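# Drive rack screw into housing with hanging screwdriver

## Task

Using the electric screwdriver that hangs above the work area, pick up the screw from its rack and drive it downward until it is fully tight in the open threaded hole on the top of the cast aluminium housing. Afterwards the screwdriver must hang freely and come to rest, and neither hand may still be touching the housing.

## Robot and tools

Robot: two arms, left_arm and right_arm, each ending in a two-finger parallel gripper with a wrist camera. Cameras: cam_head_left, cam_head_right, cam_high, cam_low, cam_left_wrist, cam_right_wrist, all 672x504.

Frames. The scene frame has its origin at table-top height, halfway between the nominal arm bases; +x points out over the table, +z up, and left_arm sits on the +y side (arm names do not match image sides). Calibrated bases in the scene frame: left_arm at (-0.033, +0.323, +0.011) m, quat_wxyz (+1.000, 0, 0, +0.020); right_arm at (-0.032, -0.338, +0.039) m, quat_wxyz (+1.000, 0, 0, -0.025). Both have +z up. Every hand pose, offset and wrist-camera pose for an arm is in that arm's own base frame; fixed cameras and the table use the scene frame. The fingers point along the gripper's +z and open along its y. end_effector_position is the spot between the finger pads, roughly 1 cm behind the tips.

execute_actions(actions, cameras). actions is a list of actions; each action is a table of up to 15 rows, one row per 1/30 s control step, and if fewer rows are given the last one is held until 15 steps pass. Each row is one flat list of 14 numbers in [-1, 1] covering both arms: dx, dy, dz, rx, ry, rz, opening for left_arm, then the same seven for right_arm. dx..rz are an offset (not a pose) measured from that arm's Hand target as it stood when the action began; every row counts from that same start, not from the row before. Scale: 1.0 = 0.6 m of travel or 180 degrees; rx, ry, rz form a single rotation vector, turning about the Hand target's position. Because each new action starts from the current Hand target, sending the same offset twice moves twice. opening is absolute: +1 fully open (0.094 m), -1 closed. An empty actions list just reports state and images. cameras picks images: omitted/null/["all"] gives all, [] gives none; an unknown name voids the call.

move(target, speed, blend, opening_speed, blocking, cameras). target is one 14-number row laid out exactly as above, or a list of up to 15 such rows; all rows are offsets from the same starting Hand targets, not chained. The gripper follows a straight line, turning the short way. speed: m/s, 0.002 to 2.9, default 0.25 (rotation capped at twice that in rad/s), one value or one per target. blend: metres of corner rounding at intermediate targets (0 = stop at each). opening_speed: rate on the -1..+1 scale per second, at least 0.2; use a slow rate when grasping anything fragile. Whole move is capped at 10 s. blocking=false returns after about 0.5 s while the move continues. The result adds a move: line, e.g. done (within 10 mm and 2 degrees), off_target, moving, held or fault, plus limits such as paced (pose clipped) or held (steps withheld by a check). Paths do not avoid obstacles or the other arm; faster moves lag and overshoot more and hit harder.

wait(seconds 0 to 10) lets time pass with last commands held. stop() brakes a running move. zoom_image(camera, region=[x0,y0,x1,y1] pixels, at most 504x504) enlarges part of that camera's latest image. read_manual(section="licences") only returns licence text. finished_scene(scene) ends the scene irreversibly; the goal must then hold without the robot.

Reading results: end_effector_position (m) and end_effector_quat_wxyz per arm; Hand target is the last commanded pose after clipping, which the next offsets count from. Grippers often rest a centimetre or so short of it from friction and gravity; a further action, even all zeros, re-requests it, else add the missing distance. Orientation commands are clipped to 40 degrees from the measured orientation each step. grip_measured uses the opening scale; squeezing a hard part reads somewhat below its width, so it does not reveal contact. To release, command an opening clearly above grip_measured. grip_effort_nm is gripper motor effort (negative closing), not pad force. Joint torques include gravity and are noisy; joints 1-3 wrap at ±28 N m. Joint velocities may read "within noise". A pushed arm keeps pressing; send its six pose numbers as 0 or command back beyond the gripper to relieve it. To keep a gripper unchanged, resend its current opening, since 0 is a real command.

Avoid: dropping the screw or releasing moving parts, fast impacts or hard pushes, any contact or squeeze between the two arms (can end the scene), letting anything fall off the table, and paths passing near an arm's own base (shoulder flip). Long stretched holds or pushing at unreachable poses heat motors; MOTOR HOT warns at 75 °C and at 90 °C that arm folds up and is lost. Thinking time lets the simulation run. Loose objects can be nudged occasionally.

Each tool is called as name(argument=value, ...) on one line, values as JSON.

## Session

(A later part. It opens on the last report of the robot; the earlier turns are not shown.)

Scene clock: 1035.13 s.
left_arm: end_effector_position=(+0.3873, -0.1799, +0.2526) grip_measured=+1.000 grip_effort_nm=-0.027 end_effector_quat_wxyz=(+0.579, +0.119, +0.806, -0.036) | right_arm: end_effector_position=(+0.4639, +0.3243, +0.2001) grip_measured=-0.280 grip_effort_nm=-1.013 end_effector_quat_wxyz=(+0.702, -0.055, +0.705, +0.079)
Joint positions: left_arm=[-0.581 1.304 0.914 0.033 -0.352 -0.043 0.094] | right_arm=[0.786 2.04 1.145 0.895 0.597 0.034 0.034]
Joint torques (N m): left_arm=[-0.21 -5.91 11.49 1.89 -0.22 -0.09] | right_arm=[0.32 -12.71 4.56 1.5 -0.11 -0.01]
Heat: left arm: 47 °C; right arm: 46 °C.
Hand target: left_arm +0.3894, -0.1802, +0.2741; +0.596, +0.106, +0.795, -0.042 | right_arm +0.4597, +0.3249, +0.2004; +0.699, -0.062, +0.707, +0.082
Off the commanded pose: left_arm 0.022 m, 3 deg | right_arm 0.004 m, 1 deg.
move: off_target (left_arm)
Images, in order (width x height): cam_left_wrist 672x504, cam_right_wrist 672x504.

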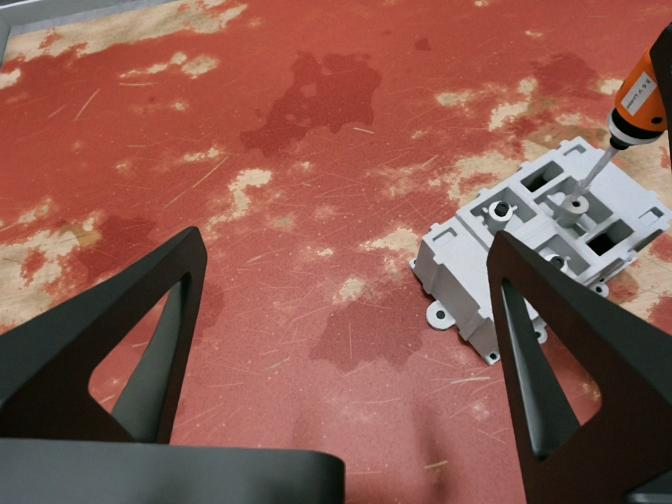

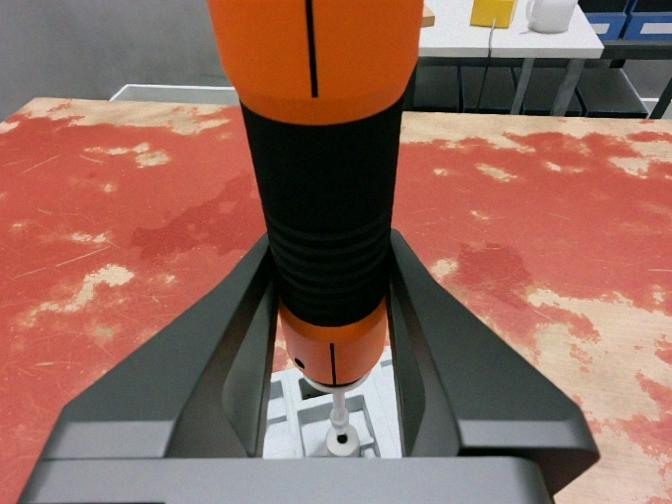

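move(target=[0, 0, 0, 0, 0, 0, 1, -0.001, -0.001, 0.012, 0, 0, 0, -0.4], speed=0.03, cameras=["cam_right_wrist", "cam_left_wrist"])

zoom_image(camera="cam_right_wrist", region=[290, 380, 390, 460])

zoom_image(camera="cam_left_wrist", region=[540, 130, 640, 250])

Scene clock: 1042.63 s.
left_arm: end_effector_position=(+0.3873, -0.1799, +0.2526) grip_measured=+1.000 grip_effort_nm=-0.027 end_effector_quat_wxyz=(+0.579, +0.119, +0.806, -0.036) | right_arm: end_effector_position=(+0.4638, +0.3243, +0.1987) grip_measured=-0.280 grip_effort_nm=-1.013 end_effector_quat_wxyz=(+0.701, -0.056, +0.707, +0.077)
Joint positions: left_arm=[-0.581 1.304 0.914 0.033 -0.352 -0.043 0.094] | right_arm=[0.786 2.04 1.145 0.888 0.597 0.034 0.034]
Joint torques (N m): left_arm=[-0.24 -5.89 11.49 1.91 -0.22 -0.08] | right_arm=[0.21 -14.34 5.07 1.37 -0.11 0]
Heat: left arm: 47 °C; right arm: 46 °C.
Hand target: left_arm +0.3894, -0.1802, +0.2741; +0.596, +0.106, +0.795, -0.042 | right_arm +0.4591, +0.3243, +0.2075; +0.699, -0.062, +0.707, +0.082
Off the commanded pose: left_arm 0.022 m, 3 deg | right_arm 0.010 m, 1 deg.
move: off_target (left_arm)
Images, in order (width x height): cam_left_wrist 672x504, cam_right_wrist 672x504.

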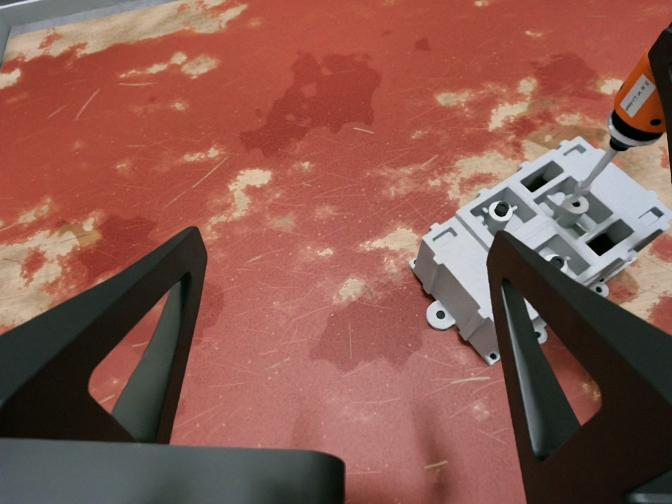

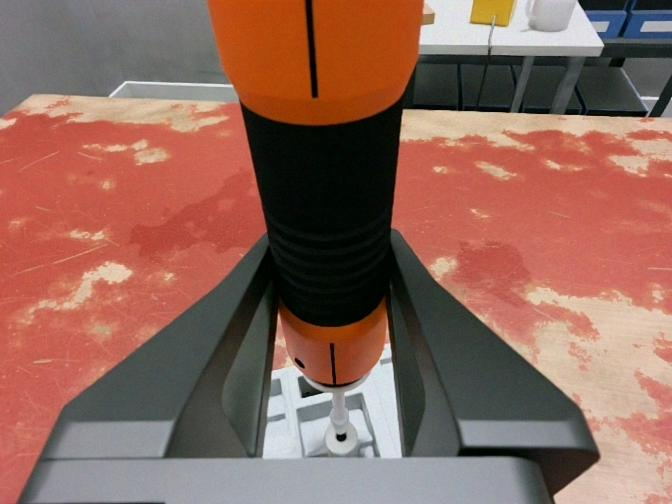

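Scaled by 5.040 from the camera's 672x504 image, which has a finer 960x720 frame.

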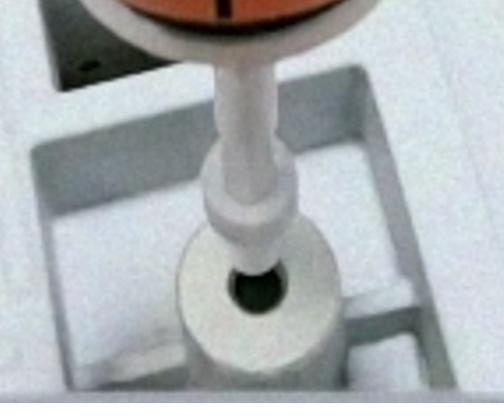

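Scaled by 4.200 from the camera's 672x504 image, which has a finer 960x720 frame.

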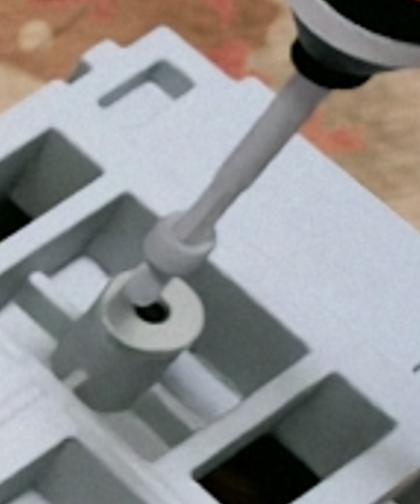

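move(target=[0, 0, 0, 0, 0, 0, 1, 0, 0, 0.04, 0, 0, 0, -0.4], speed=0.06, cameras=[])

move(target=[0, 0, 0, 0, 0, 0, 1, 0.0045, 0.006, -0.065, 0, 0, 0, -0.4], speed=0.05, cameras=["cam_right_wrist", "cam_left_wrist"])

zoom_image(camera="cam_right_wrist", region=[290, 380, 390, 460])

zoom_image(camera="cam_left_wrist", region=[540, 130, 640, 250])

Scene clock: 1080.00 s.
left_arm: end_effector_position=(+0.3873, -0.1799, +0.2526) grip_measured=+1.000 grip_effort_nm=-0.022 end_effector_quat_wxyz=(+0.579, +0.119, +0.806, -0.036) | right_arm: end_effector_position=(+0.4607, +0.3211, +0.2020) grip_measured=-0.280 grip_effort_nm=-1.013 end_effector_quat_wxyz=(+0.686, -0.068, +0.721, +0.065)
Joint positions: left_arm=[-0.581 1.304 0.914 0.033 -0.352 -0.043 0.094] | right_arm=[0.786 1.994 1.145 0.79 0.597 0.034 0.034]
Joint torques (N m): left_arm=[-0.27 -5.9 11.51 1.9 -0.22 -0.08] | right_arm=[0.24 -14.74 7.94 1.45 -0.12 -0.01]
Heat: left arm: 47 °C; right arm: 48 °C.
Hand target: left_arm +0.3894, -0.1802, +0.2741; +0.596, +0.106, +0.795, -0.042 | right_arm +0.4591, +0.3243, +0.2316; +0.699, -0.062, +0.707, +0.082
Off the commanded pose: left_arm 0.022 m, 3 deg | right_arm 0.030 m, 3 deg.
move: off_target (left_arm, right_arm)
No camera images: "cameras" was empty.

Scene clock: 1081.30 s.
left_arm: end_effector_position=(+0.3873, -0.1799, +0.2526) grip_measured=+1.000 grip_effort_nm=-0.022 end_effector_quat_wxyz=(+0.579, +0.119, +0.806, -0.036) | right_arm: end_effector_position=(+0.4637, +0.3241, +0.2002) grip_measured=-0.280 grip_effort_nm=-1.018 end_effector_quat_wxyz=(+0.701, -0.056, +0.706, +0.078)
Joint positions: left_arm=[-0.581 1.304 0.914 0.033 -0.352 -0.043 0.094] | right_arm=[0.786 2.037 1.145 0.888 0.597 0.034 0.034]
Joint torques (N m): left_arm=[-0.24 -5.85 11.51 1.89 -0.23 -0.07] | right_arm=[0.34 -10.07 5.26 1.74 -0.08 0.04]
Heat: left arm: 47 °C; right arm: 48 °C.
Hand target: left_arm +0.3894, -0.1802, +0.2741; +0.596, +0.106, +0.795, -0.042 | right_arm +0.4618, +0.3279, +0.1925; +0.699, -0.062, +0.707, +0.082
Off the commanded pose: left_arm 0.022 m, 3 deg | right_arm 0.009 m, 1 deg.
move: off_target (left_arm)
Images, in order (width x height): cam_left_wrist 672x504, cam_right_wrist 672x504.

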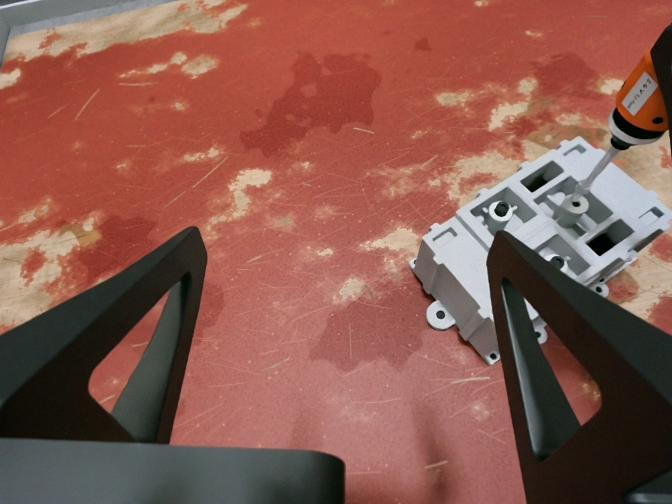

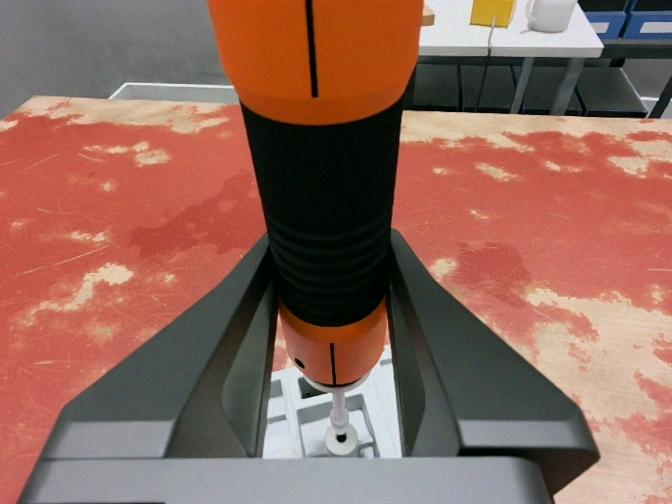

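Scaled by 5.040 from the camera's 672x504 image, which has a finer 960x720 frame.

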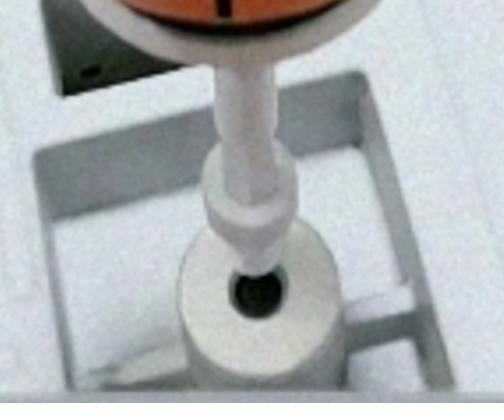

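Scaled by 4.200 from the camera's 672x504 image, which has a finer 960x720 frame.

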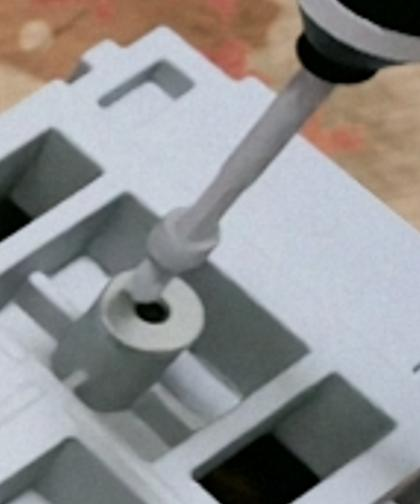

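move(target=[0, 0, 0, 0, 0, 0, 1, -0.006, -0.003, 0.09, 0, 0, 0, -0.4], speed=0.06, cameras=["cam_right_wrist", "cam_left_wrist"])

zoom_image(camera="cam_right_wrist", region=[290, 380, 390, 460])

zoom_image(camera="cam_left_wrist", region=[540, 130, 640, 250])

Scene clock: 1105.87 s.
left_arm: end_effector_position=(+0.3873, -0.1799, +0.2526) grip_measured=+1.000 grip_effort_nm=-0.027 end_effector_quat_wxyz=(+0.579, +0.119, +0.806, -0.036) | right_arm: end_effector_position=(+0.4602, +0.3206, +0.2129) grip_measured=-0.280 grip_effort_nm=-1.009 end_effector_quat_wxyz=(+0.684, -0.070, +0.724, +0.063)
Joint positions: left_arm=[-0.581 1.304 0.914 0.033 -0.352 -0.043 0.094] | right_arm=[0.786 1.964 1.163 0.732 0.597 0.035 0.034]
Joint torques (N m): left_arm=[-0.25 -5.91 11.51 1.9 -0.21 -0.08] | right_arm=[0.58 -14.52 9.05 1.47 -0.04 0.02]
Heat: left arm: 47 °C; right arm: 44 °C.
Hand target: left_arm +0.3894, -0.1802, +0.2741; +0.596, +0.106, +0.795, -0.042 | right_arm +0.4582, +0.3261, +0.2466; +0.700, -0.062, +0.707, +0.082
Off the commanded pose: left_arm 0.022 m, 3 deg | right_arm 0.034 m, 4 deg.
move: off_target (left_arm, right_arm)
Images, in order (width x height): cam_left_wrist 672x504, cam_right_wrist 672x504.

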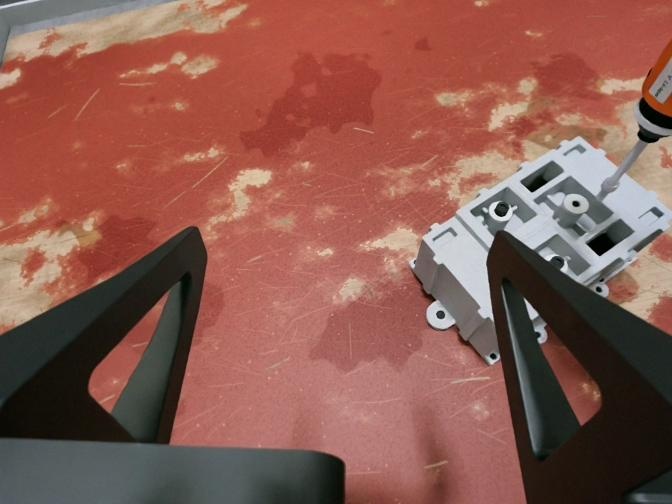

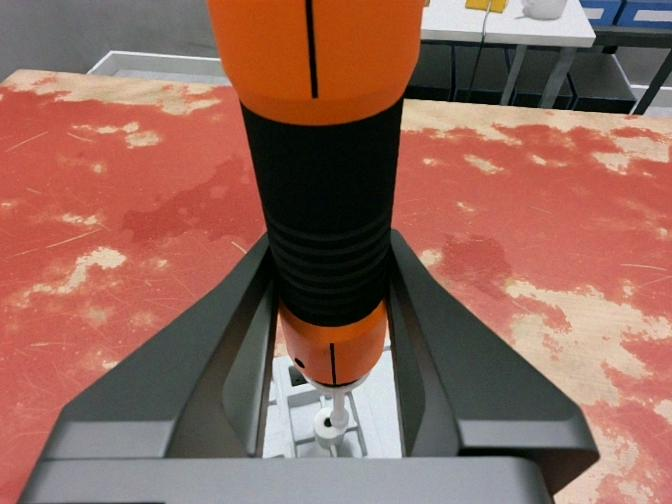

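Scaled by 5.040 from the camera's 672x504 image, which has a finer 960x720 frame.

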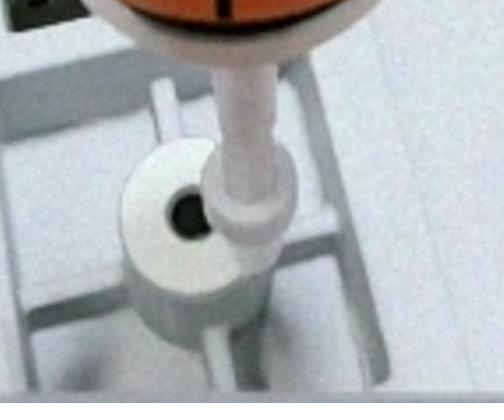

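Scaled by 4.200 from the camera's 672x504 image, which has a finer 960x720 frame.

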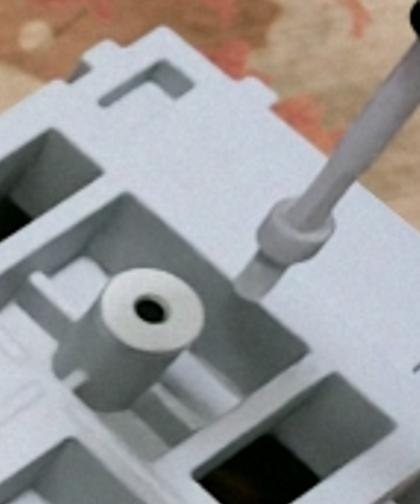

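move(target=[0, 0, 0, 0, 0, 0, 1, 0.0025, 0.002, -0.092, 0, 0, 0, -0.4], speed=0.04, cameras=["cam_right_wrist", "cam_left_wrist"])

zoom_image(camera="cam_right_wrist", region=[290, 380, 390, 460])

zoom_image(camera="cam_left_wrist", region=[540, 130, 640, 250])

Scene clock: 1117.43 s.
left_arm: end_effector_position=(+0.3873, -0.1799, +0.2526) grip_measured=+1.000 grip_effort_nm=-0.027 end_effector_quat_wxyz=(+0.579, +0.119, +0.806, -0.036) | right_arm: end_effector_position=(+0.4628, +0.3233, +0.2012) grip_measured=-0.280 grip_effort_nm=-1.009 end_effector_quat_wxyz=(+0.703, -0.055, +0.705, +0.079)
Joint positions: left_arm=[-0.581 1.304 0.914 0.033 -0.352 -0.043 0.094] | right_arm=[0.786 2.034 1.139 0.895 0.597 0.035 0.034]
Joint torques (N m): left_arm=[-0.23 -5.9 11.44 1.91 -0.21 -0.08] | right_arm=[0.64 -10.07 4.9 1.7 -0.09 0.02]
Heat: left arm: 47 °C; right arm: 43 °C.
Hand target: left_arm +0.3894, -0.1802, +0.2741; +0.596, +0.106, +0.795, -0.042 | right_arm +0.4597, +0.3273, +0.1914; +0.699, -0.062, +0.707, +0.082
Off the commanded pose: left_arm 0.022 m, 3 deg | right_arm 0.011 m, 1 deg.
move: off_target (left_arm, right_arm)
Images, in order (width x height): cam_left_wrist 672x504, cam_right_wrist 672x504.

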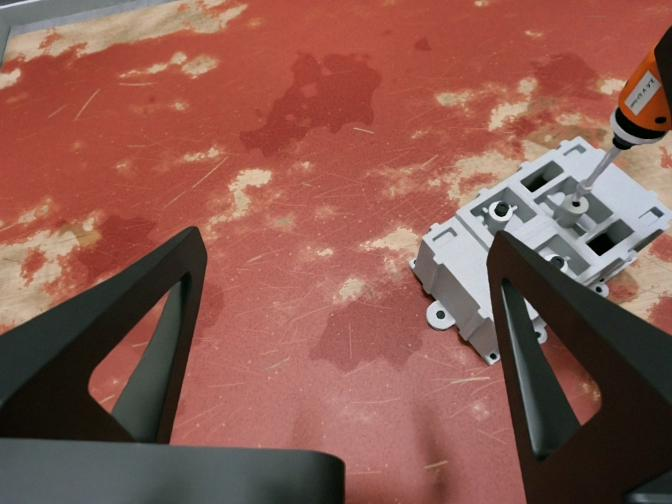

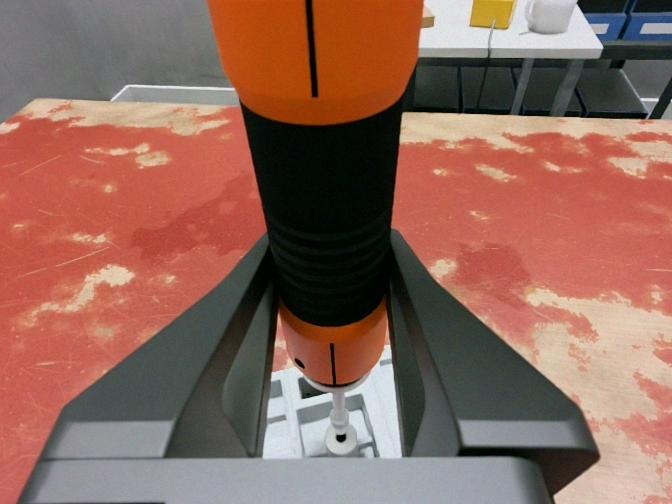

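Scaled by 5.040 from the camera's 672x504 image, which has a finer 960x720 frame.

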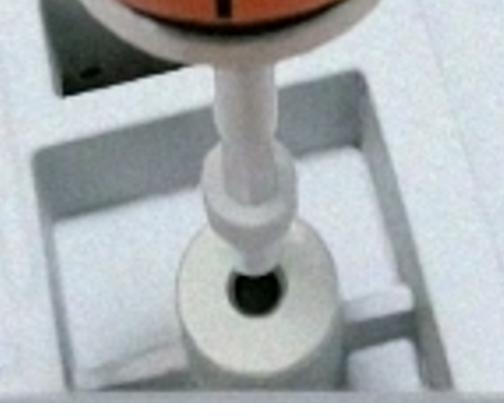

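Scaled by 4.200 from the camera's 672x504 image, which has a finer 960x720 frame.

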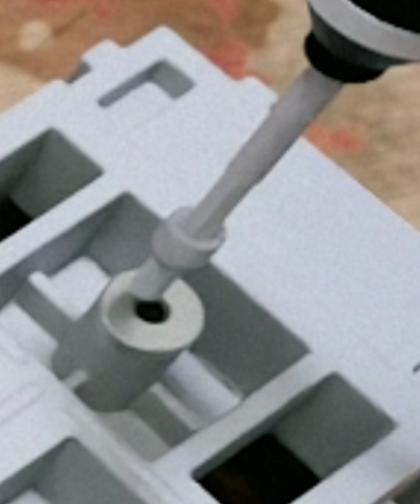

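move(target=[0, 0, 0, 0, 0, 0, 1, -0.0075, -0.0015, -0.013, 0, 0, 0, -0.4], speed=0.03, cameras=["cam_right_wrist", "cam_left_wrist"])

zoom_image(camera="cam_right_wrist", region=[290, 380, 390, 460])

zoom_image(camera="cam_left_wrist", region=[540, 130, 640, 250])

Scene clock: 1153.37 s.
left_arm: end_effector_position=(+0.3873, -0.1799, +0.2526) grip_measured=+1.000 grip_effort_nm=-0.027 end_effector_quat_wxyz=(+0.579, +0.119, +0.806, -0.036) | right_arm: end_effector_position=(+0.4592, +0.3220, +0.1985) grip_measured=-0.280 grip_effort_nm=-1.018 end_effector_quat_wxyz=(+0.707, -0.052, +0.701, +0.083)
Joint positions: left_arm=[-0.581 1.304 0.914 0.033 -0.352 -0.043 0.094] | right_arm=[0.79 2.037 1.114 0.939 0.599 0.035 0.034]
Joint torques (N m): left_arm=[-0.24 -5.91 11.52 1.9 -0.22 -0.08] | right_arm=[0.98 -9.63 4.49 1.64 -0.03 0]
Heat: left arm: 47 °C; right arm: 46 °C.
Hand target: left_arm +0.3894, -0.1802, +0.2741; +0.596, +0.106, +0.795, -0.042 | right_arm +0.4552, +0.3264, +0.1836; +0.699, -0.061, +0.707, +0.082
Off the commanded pose: left_arm 0.022 m, 3 deg | right_arm 0.016 m, 2 deg.
move: off_target (left_arm, right_arm)
Images, in order (width x height): cam_left_wrist 672x504, cam_right_wrist 672x504.

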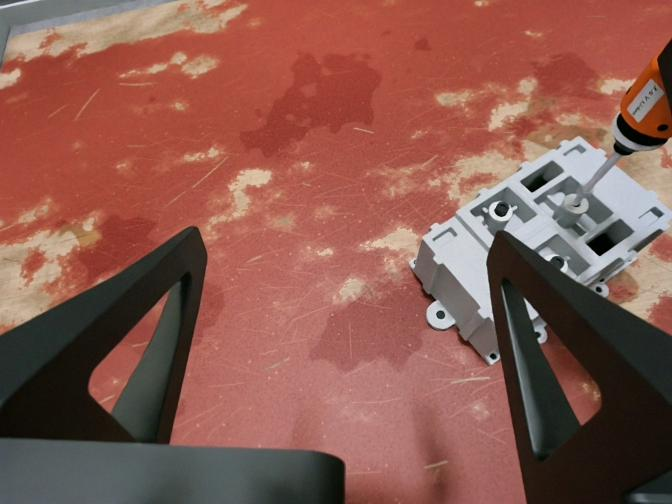

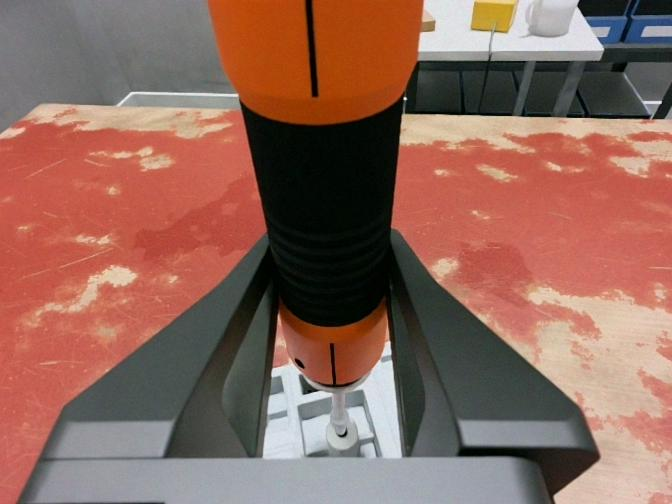

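Scaled by 5.040 from the camera's 672x504 image, which has a finer 960x720 frame.

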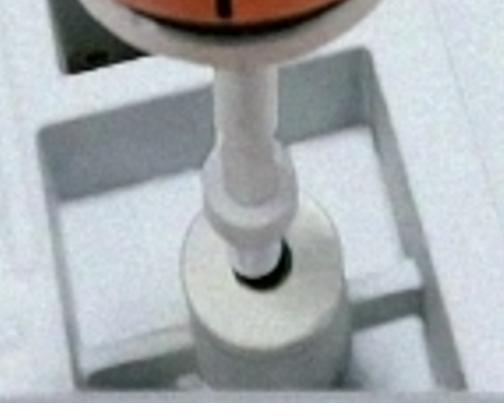

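Scaled by 4.200 from the camera's 672x504 image, which has a finer 960x720 frame.

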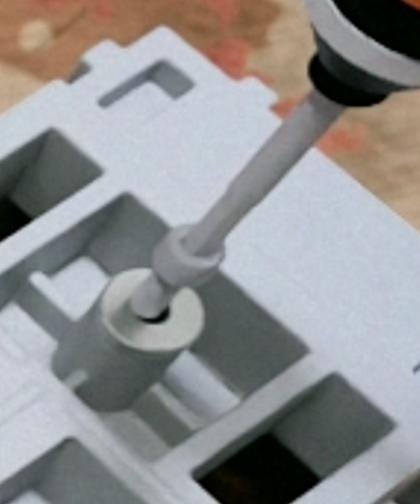

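move(target=[0, 0, 0, 0, 0, 0, 1, -0.001, -0.002, -0.015, -0.0063, -0.0012, 0, -0.4], speed=0.03, cameras=["cam_right_wrist", "cam_left_wrist"])

zoom_image(camera="cam_right_wrist", region=[290, 380, 390, 460])

zoom_image(camera="cam_left_wrist", region=[540, 130, 640, 250])

Scene clock: 1177.03 s.
left_arm: end_effector_position=(+0.3873, -0.1799, +0.2526) grip_measured=+1.000 grip_effort_nm=-0.022 end_effector_quat_wxyz=(+0.579, +0.119, +0.806, -0.036) | right_arm: end_effector_position=(+0.4583, +0.3210, +0.1973) grip_measured=-0.280 grip_effort_nm=-1.009 end_effector_quat_wxyz=(+0.714, -0.049, +0.693, +0.086)
Joint positions: left_arm=[-0.581 1.304 0.914 0.033 -0.352 -0.043 0.094] | right_arm=[0.79 2.051 1.1 0.992 0.599 0.026 0.034]
Joint torques (N m): left_arm=[-0.24 -5.89 11.51 1.89 -0.22 -0.08] | right_arm=[0.81 -8.99 4.15 1.48 -0.01 -0.16]
Heat: left arm: 48 °C; right arm: 45 °C.
Hand target: left_arm +0.3894, -0.1802, +0.2741; +0.596, +0.106, +0.795, -0.042 | right_arm +0.4546, +0.3252, +0.1744; +0.700, -0.069, +0.707, +0.075
Off the commanded pose: left_arm 0.022 m, 3 deg | right_arm 0.023 m, 3 deg.
move: off_target (left_arm, right_arm)
Images, in order (width x height): cam_left_wrist 672x504, cam_right_wrist 672x504.

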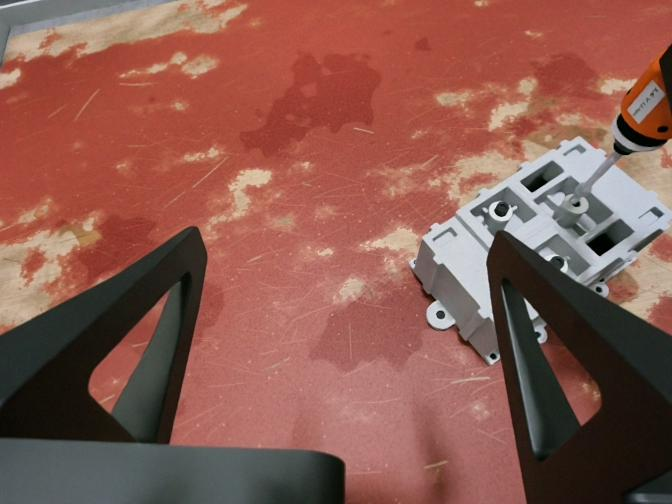

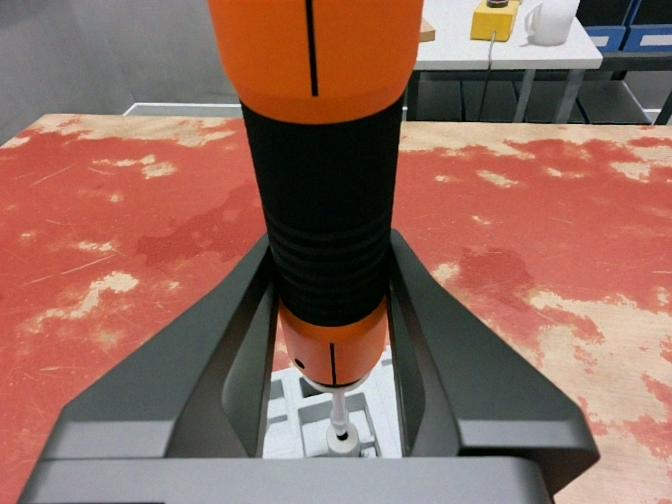

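Scaled by 5.040 from the camera's 672x504 image, which has a finer 960x720 frame.

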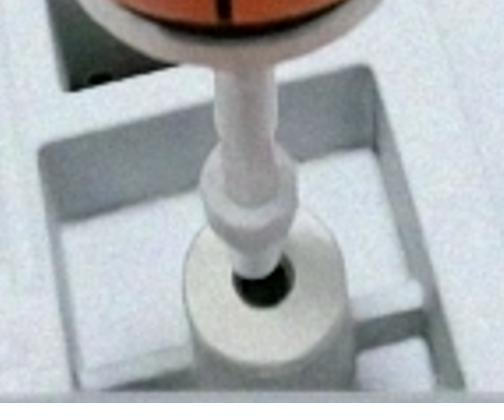

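Scaled by 4.200 from the camera's 672x504 image, which has a finer 960x720 frame.

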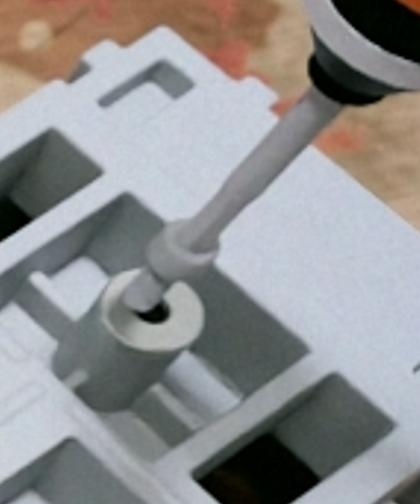

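move(target=[0, 0, 0, 0, 0, 0, 1, -0.001, 0, 0.1203, 0, 0, 0, -0.4], speed=0.06, cameras=[])

move(target=[0, 0, 0, 0, 0, 0, 1, 0.0025, 0.002, -0.096, 0, 0, 0, -0.4], speed=0.04, cameras=["cam_right_wrist", "cam_left_wrist"])

zoom_image(camera="cam_right_wrist", region=[290, 380, 390, 460])

zoom_image(camera="cam_left_wrist", region=[540, 130, 640, 250])

Scene clock: 1209.40 s.
left_arm: end_effector_position=(+0.3873, -0.1799, +0.2526) grip_measured=+1.000 grip_effort_nm=-0.027 end_effector_quat_wxyz=(+0.579, +0.119, +0.806, -0.036) | right_arm: end_effector_position=(+0.4559, +0.3204, +0.2138) grip_measured=-0.280 grip_effort_nm=-1.009 end_effector_quat_wxyz=(+0.684, -0.076, +0.723, +0.060)
Joint positions: left_arm=[-0.581 1.304 0.914 0.033 -0.352 -0.043 0.094] | right_arm=[0.792 1.951 1.147 0.736 0.599 0.022 0.034]
Joint torques (N m): left_arm=[-0.24 -5.89 11.54 1.89 -0.23 -0.08] | right_arm=[0.83 -14.27 9.03 1.48 -0.01 -0.08]
Heat: left arm: 48 °C; right arm: 45 °C.
Hand target: left_arm +0.3894, -0.1802, +0.2741; +0.596, +0.106, +0.795, -0.042 | right_arm +0.4539, +0.3253, +0.2467; +0.700, -0.069, +0.707, +0.075
Off the commanded pose: left_arm 0.022 m, 3 deg | right_arm 0.033 m, 3 deg.
move: off_target (left_arm, right_arm)
No camera images: "cameras" was empty.

Scene clock: 1211.37 s.
left_arm: end_effector_position=(+0.3873, -0.1799, +0.2526) grip_measured=+1.000 grip_effort_nm=-0.022 end_effector_quat_wxyz=(+0.579, +0.119, +0.806, -0.036) | right_arm: end_effector_position=(+0.4586, +0.3230, +0.2003) grip_measured=-0.280 grip_effort_nm=-1.013 end_effector_quat_wxyz=(+0.704, -0.060, +0.704, +0.076)
Joint positions: left_arm=[-0.581 1.304 0.914 0.033 -0.352 -0.043 0.094] | right_arm=[0.792 2.027 1.12 0.91 0.599 0.022 0.034]
Joint torques (N m): left_arm=[-0.25 -5.91 11.49 1.9 -0.22 -0.08] | right_arm=[0.69 -9.65 4.7 1.7 0 -0.05]
Heat: left arm: 48 °C; right arm: 45 °C.
Hand target: left_arm +0.3894, -0.1802, +0.2741; +0.596, +0.106, +0.795, -0.042 | right_arm +0.4554, +0.3265, +0.1891; +0.700, -0.069, +0.707, +0.075
Off the commanded pose: left_arm 0.022 m, 3 deg | right_arm 0.012 m, 1 deg.
move: off_target (left_arm, right_arm)
Images, in order (width x height): cam_left_wrist 672x504, cam_right_wrist 672x504.

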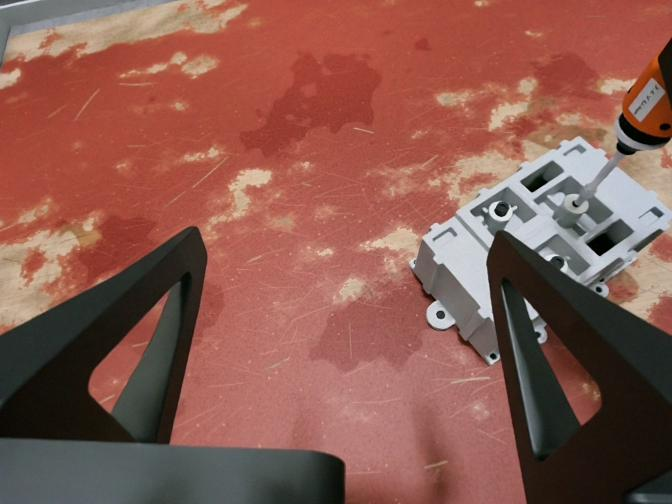

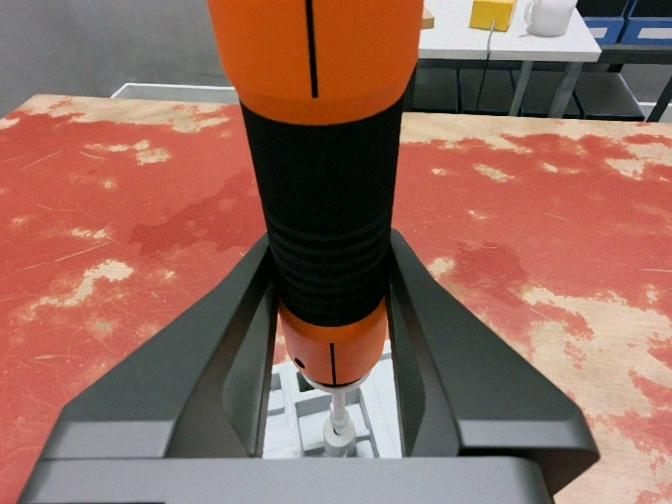

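Scaled by 5.040 from the camera's 672x504 image, which has a finer 960x720 frame.

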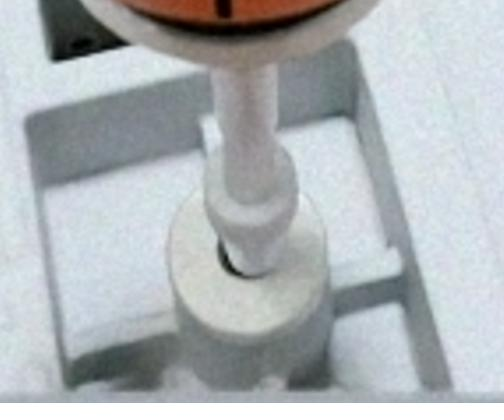

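Scaled by 4.200 from the camera's 672x504 image, which has a finer 960x720 frame.

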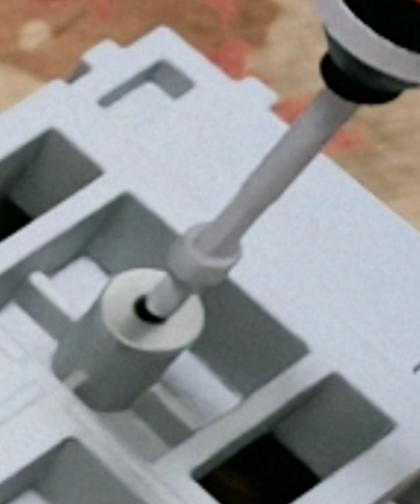

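move(target=[0, 0, 0, 0, 0, 0, 1, 0.001, 0.001, -0.013, 0, 0, 0, -0.4], speed=0.03, cameras=["cam_right_wrist", "cam_left_wrist"])

zoom_image(camera="cam_right_wrist", region=[290, 380, 390, 460])

zoom_image(camera="cam_left_wrist", region=[540, 130, 640, 250])

Scene clock: 1225.83 s.
left_arm: end_effector_position=(+0.3873, -0.1799, +0.2526) grip_measured=+1.000 grip_effort_nm=-0.017 end_effector_quat_wxyz=(+0.579, +0.119, +0.806, -0.036) | right_arm: end_effector_position=(+0.4596, +0.3235, +0.1979) grip_measured=-0.280 grip_effort_nm=-1.013 end_effector_quat_wxyz=(+0.708, -0.056, +0.700, +0.078)
Joint positions: left_arm=[-0.581 1.304 0.914 0.033 -0.352 -0.043 0.094] | right_arm=[0.792 2.044 1.12 0.941 0.602 0.021 0.034]
Joint torques (N m): left_arm=[-0.28 -5.9 11.48 1.9 -0.23 -0.08] | right_arm=[0.8 -9.37 4.3 1.68 -0.03 -0.04]
Heat: left arm: 48 °C; right arm: 44 °C.
Hand target: left_arm +0.3894, -0.1802, +0.2741; +0.596, +0.106, +0.795, -0.042 | right_arm +0.4560, +0.3271, +0.1814; +0.700, -0.069, +0.707, +0.075
Off the commanded pose: left_arm 0.022 m, 3 deg | right_arm 0.017 m, 2 deg.
move: off_target (left_arm, right_arm)
Images, in order (width x height): cam_left_wrist 672x504, cam_right_wrist 672x504.

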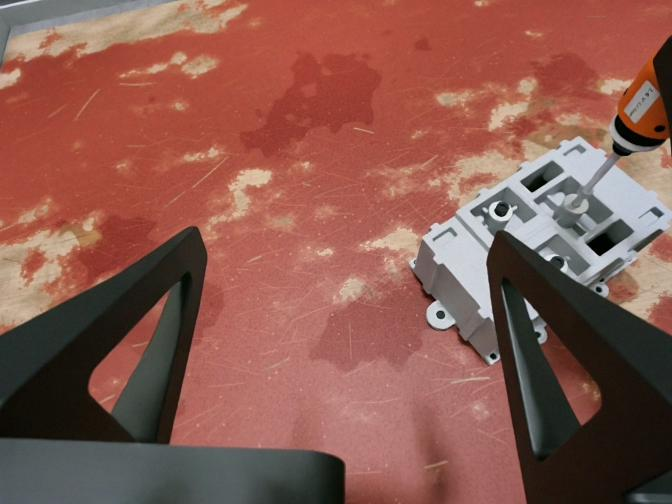

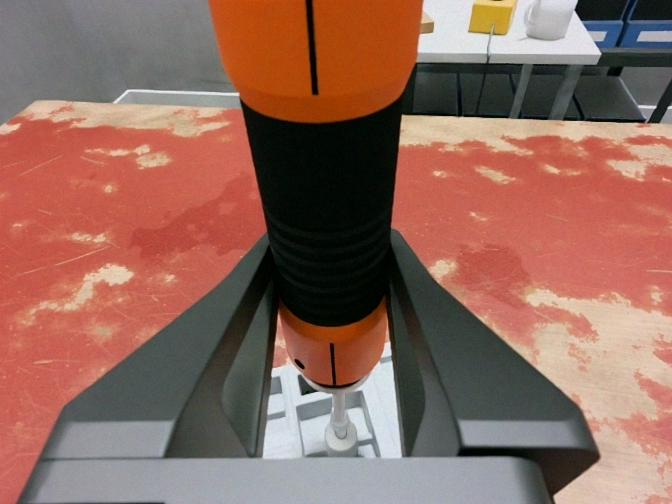

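Scaled by 5.040 from the camera's 672x504 image, which has a finer 960x720 frame.

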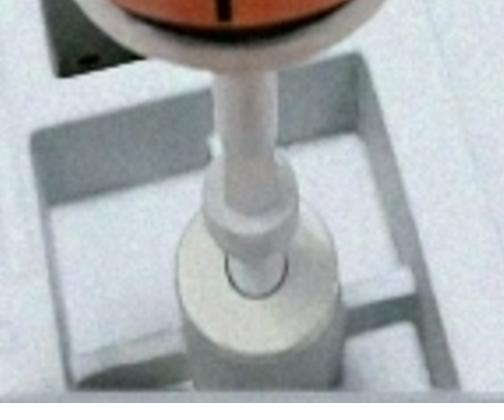

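Scaled by 4.200 from the camera's 672x504 image, which has a finer 960x720 frame.

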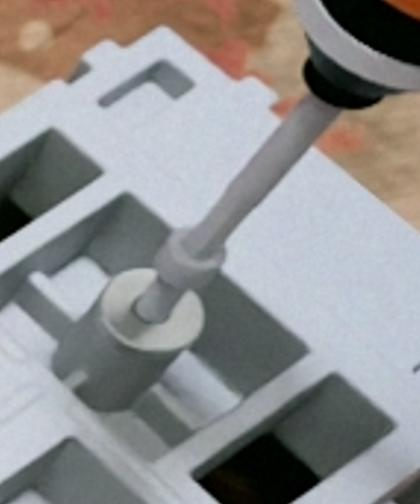

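move(target=[0, 0, 0, 0, 0, 0, 1, 0, 0, -0.017, 0, 0, 0, -0.4], speed=0.03, cameras=["cam_right_wrist", "cam_left_wrist"])

zoom_image(camera="cam_right_wrist", region=[290, 380, 390, 460])

zoom_image(camera="cam_left_wrist", region=[540, 130, 640, 250])

Scene clock: 1234.57 s.
left_arm: end_effector_position=(+0.3873, -0.1799, +0.2526) grip_measured=+1.000 grip_effort_nm=-0.022 end_effector_quat_wxyz=(+0.579, +0.119, +0.806, -0.036) | right_arm: end_effector_position=(+0.4589, +0.3220, +0.1961) grip_measured=-0.280 grip_effort_nm=-1.009 end_effector_quat_wxyz=(+0.715, -0.050, +0.692, +0.082)
Joint positions: left_arm=[-0.581 1.304 0.914 0.033 -0.352 -0.043 0.094] | right_arm=[0.792 2.061 1.107 0.999 0.606 0.017 0.034]
Joint torques (N m): left_arm=[-0.21 -5.93 11.49 1.91 -0.23 -0.08] | right_arm=[0.7 -8.72 4.26 1.52 -0.17 0.01]
Heat: left arm: 48 °C; right arm: 45 °C.
Hand target: left_arm +0.3894, -0.1802, +0.2741; +0.596, +0.106, +0.795, -0.042 | right_arm +0.4560, +0.3271, +0.1713; +0.700, -0.069, +0.707, +0.075
Off the commanded pose: left_arm 0.022 m, 3 deg | right_arm 0.026 m, 3 deg.
move: off_target (left_arm, right_arm)
Images, in order (width x height): cam_left_wrist 672x504, cam_right_wrist 672x504.

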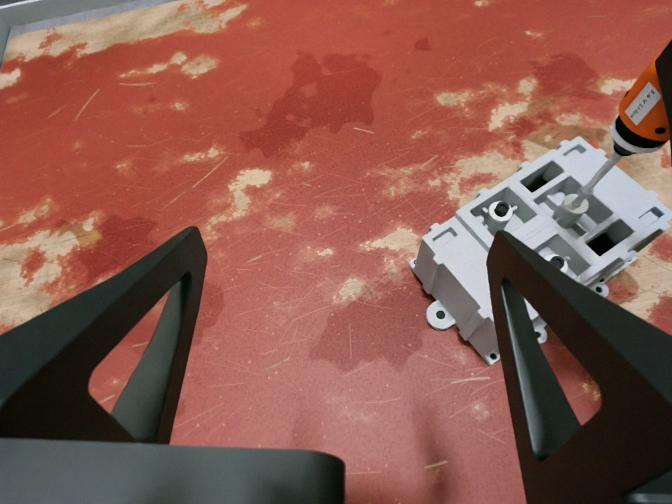

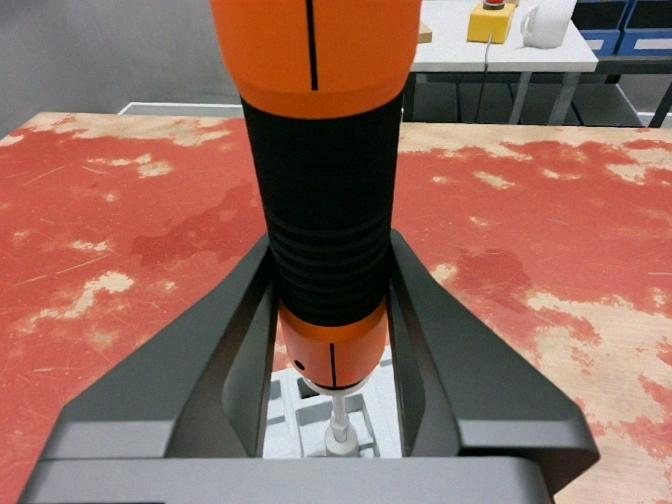

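Scaled by 5.040 from the camera's 672x504 image, which has a finer 960x720 frame.

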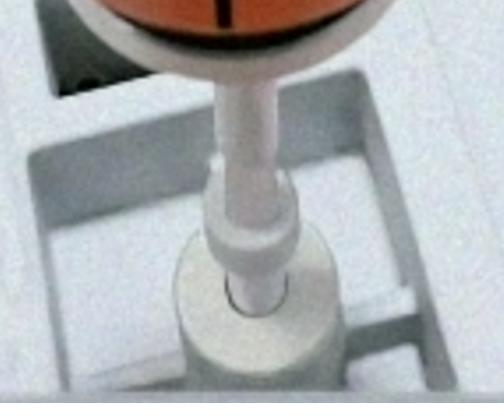

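Scaled by 4.200 from the camera's 672x504 image, which has a finer 960x720 frame.

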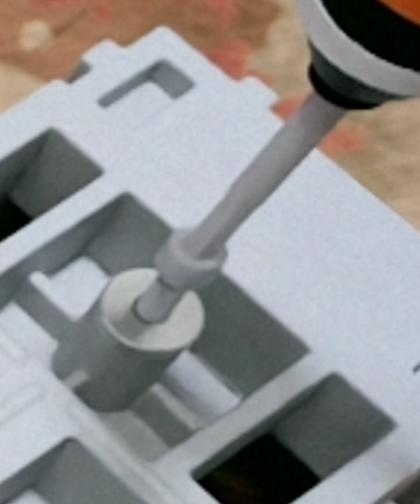

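move(target=[0, 0, 0, 0, 0, 0, 1, 0, 0, -0.033, -0.0031, 0.0162, 0, -0.4], speed=0.04, cameras=["cam_right_wrist", "cam_left_wrist"])

zoom_image(camera="cam_right_wrist", region=[290, 380, 390, 460])

zoom_image(camera="cam_left_wrist", region=[540, 130, 640, 250])

Scene clock: 1249.00 s.
left_arm: end_effector_position=(+0.3873, -0.1799, +0.2526) grip_measured=+1.000 grip_effort_nm=-0.017 end_effector_quat_wxyz=(+0.579, +0.119, +0.806, -0.036) | right_arm: end_effector_position=(+0.4587, +0.3207, +0.1933) grip_measured=-0.280 grip_effort_nm=-1.009 end_effector_quat_wxyz=(+0.713, -0.043, +0.694, +0.086)
Joint positions: left_arm=[-0.581 1.304 0.914 0.033 -0.352 -0.043 0.094] | right_arm=[0.792 2.063 1.102 1 0.611 0.035 0.034]
Joint torques (N m): left_arm=[-0.21 -5.9 11.51 1.9 -0.23 -0.07] | right_arm=[0.69 -7.9 3.67 1.13 -0.18 0.15]
Heat: left arm: 48 °C; right arm: 43 °C.
Hand target: left_arm +0.3894, -0.1802, +0.2741; +0.596, +0.106, +0.795, -0.042 | right_arm +0.4561, +0.3270, +0.1514; +0.682, -0.070, +0.725, +0.074
Off the commanded pose: left_arm 0.022 m, 3 deg | right_arm 0.042 m, 6 deg.
move: off_target (left_arm, right_arm)
Images, in order (width x height): cam_left_wrist 672x504, cam_right_wrist 672x504.

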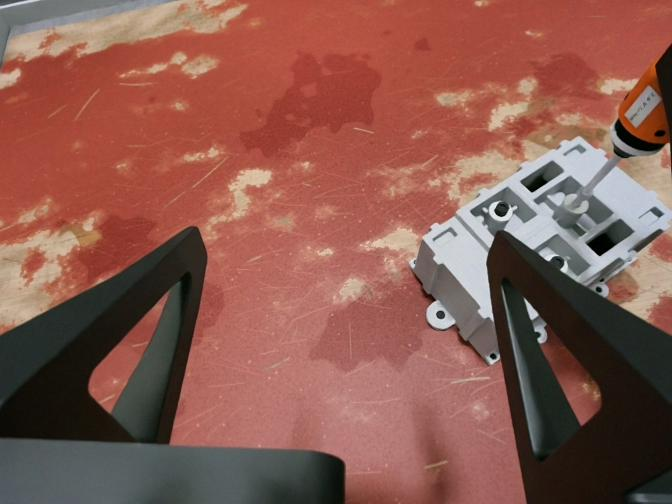

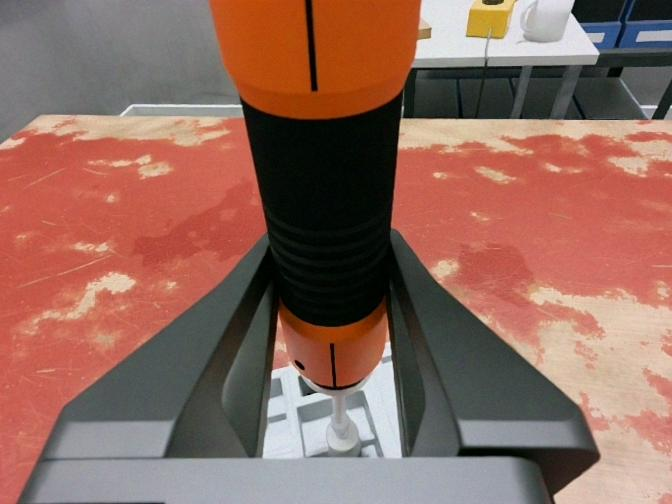

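Scaled by 5.040 from the camera's 672x504 image, which has a finer 960x720 frame.

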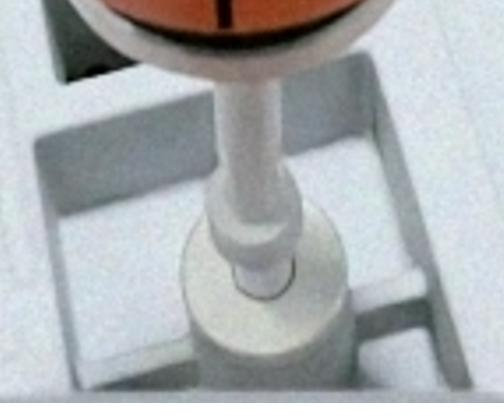

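Scaled by 4.200 from the camera's 672x504 image, which has a finer 960x720 frame.

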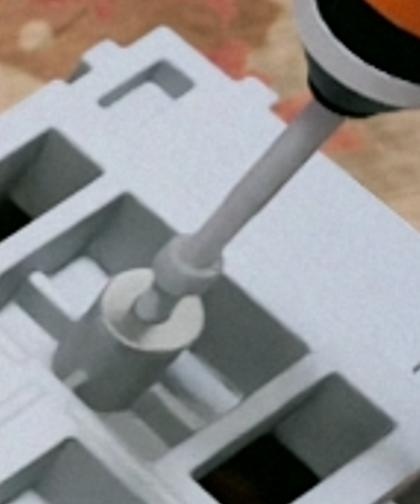

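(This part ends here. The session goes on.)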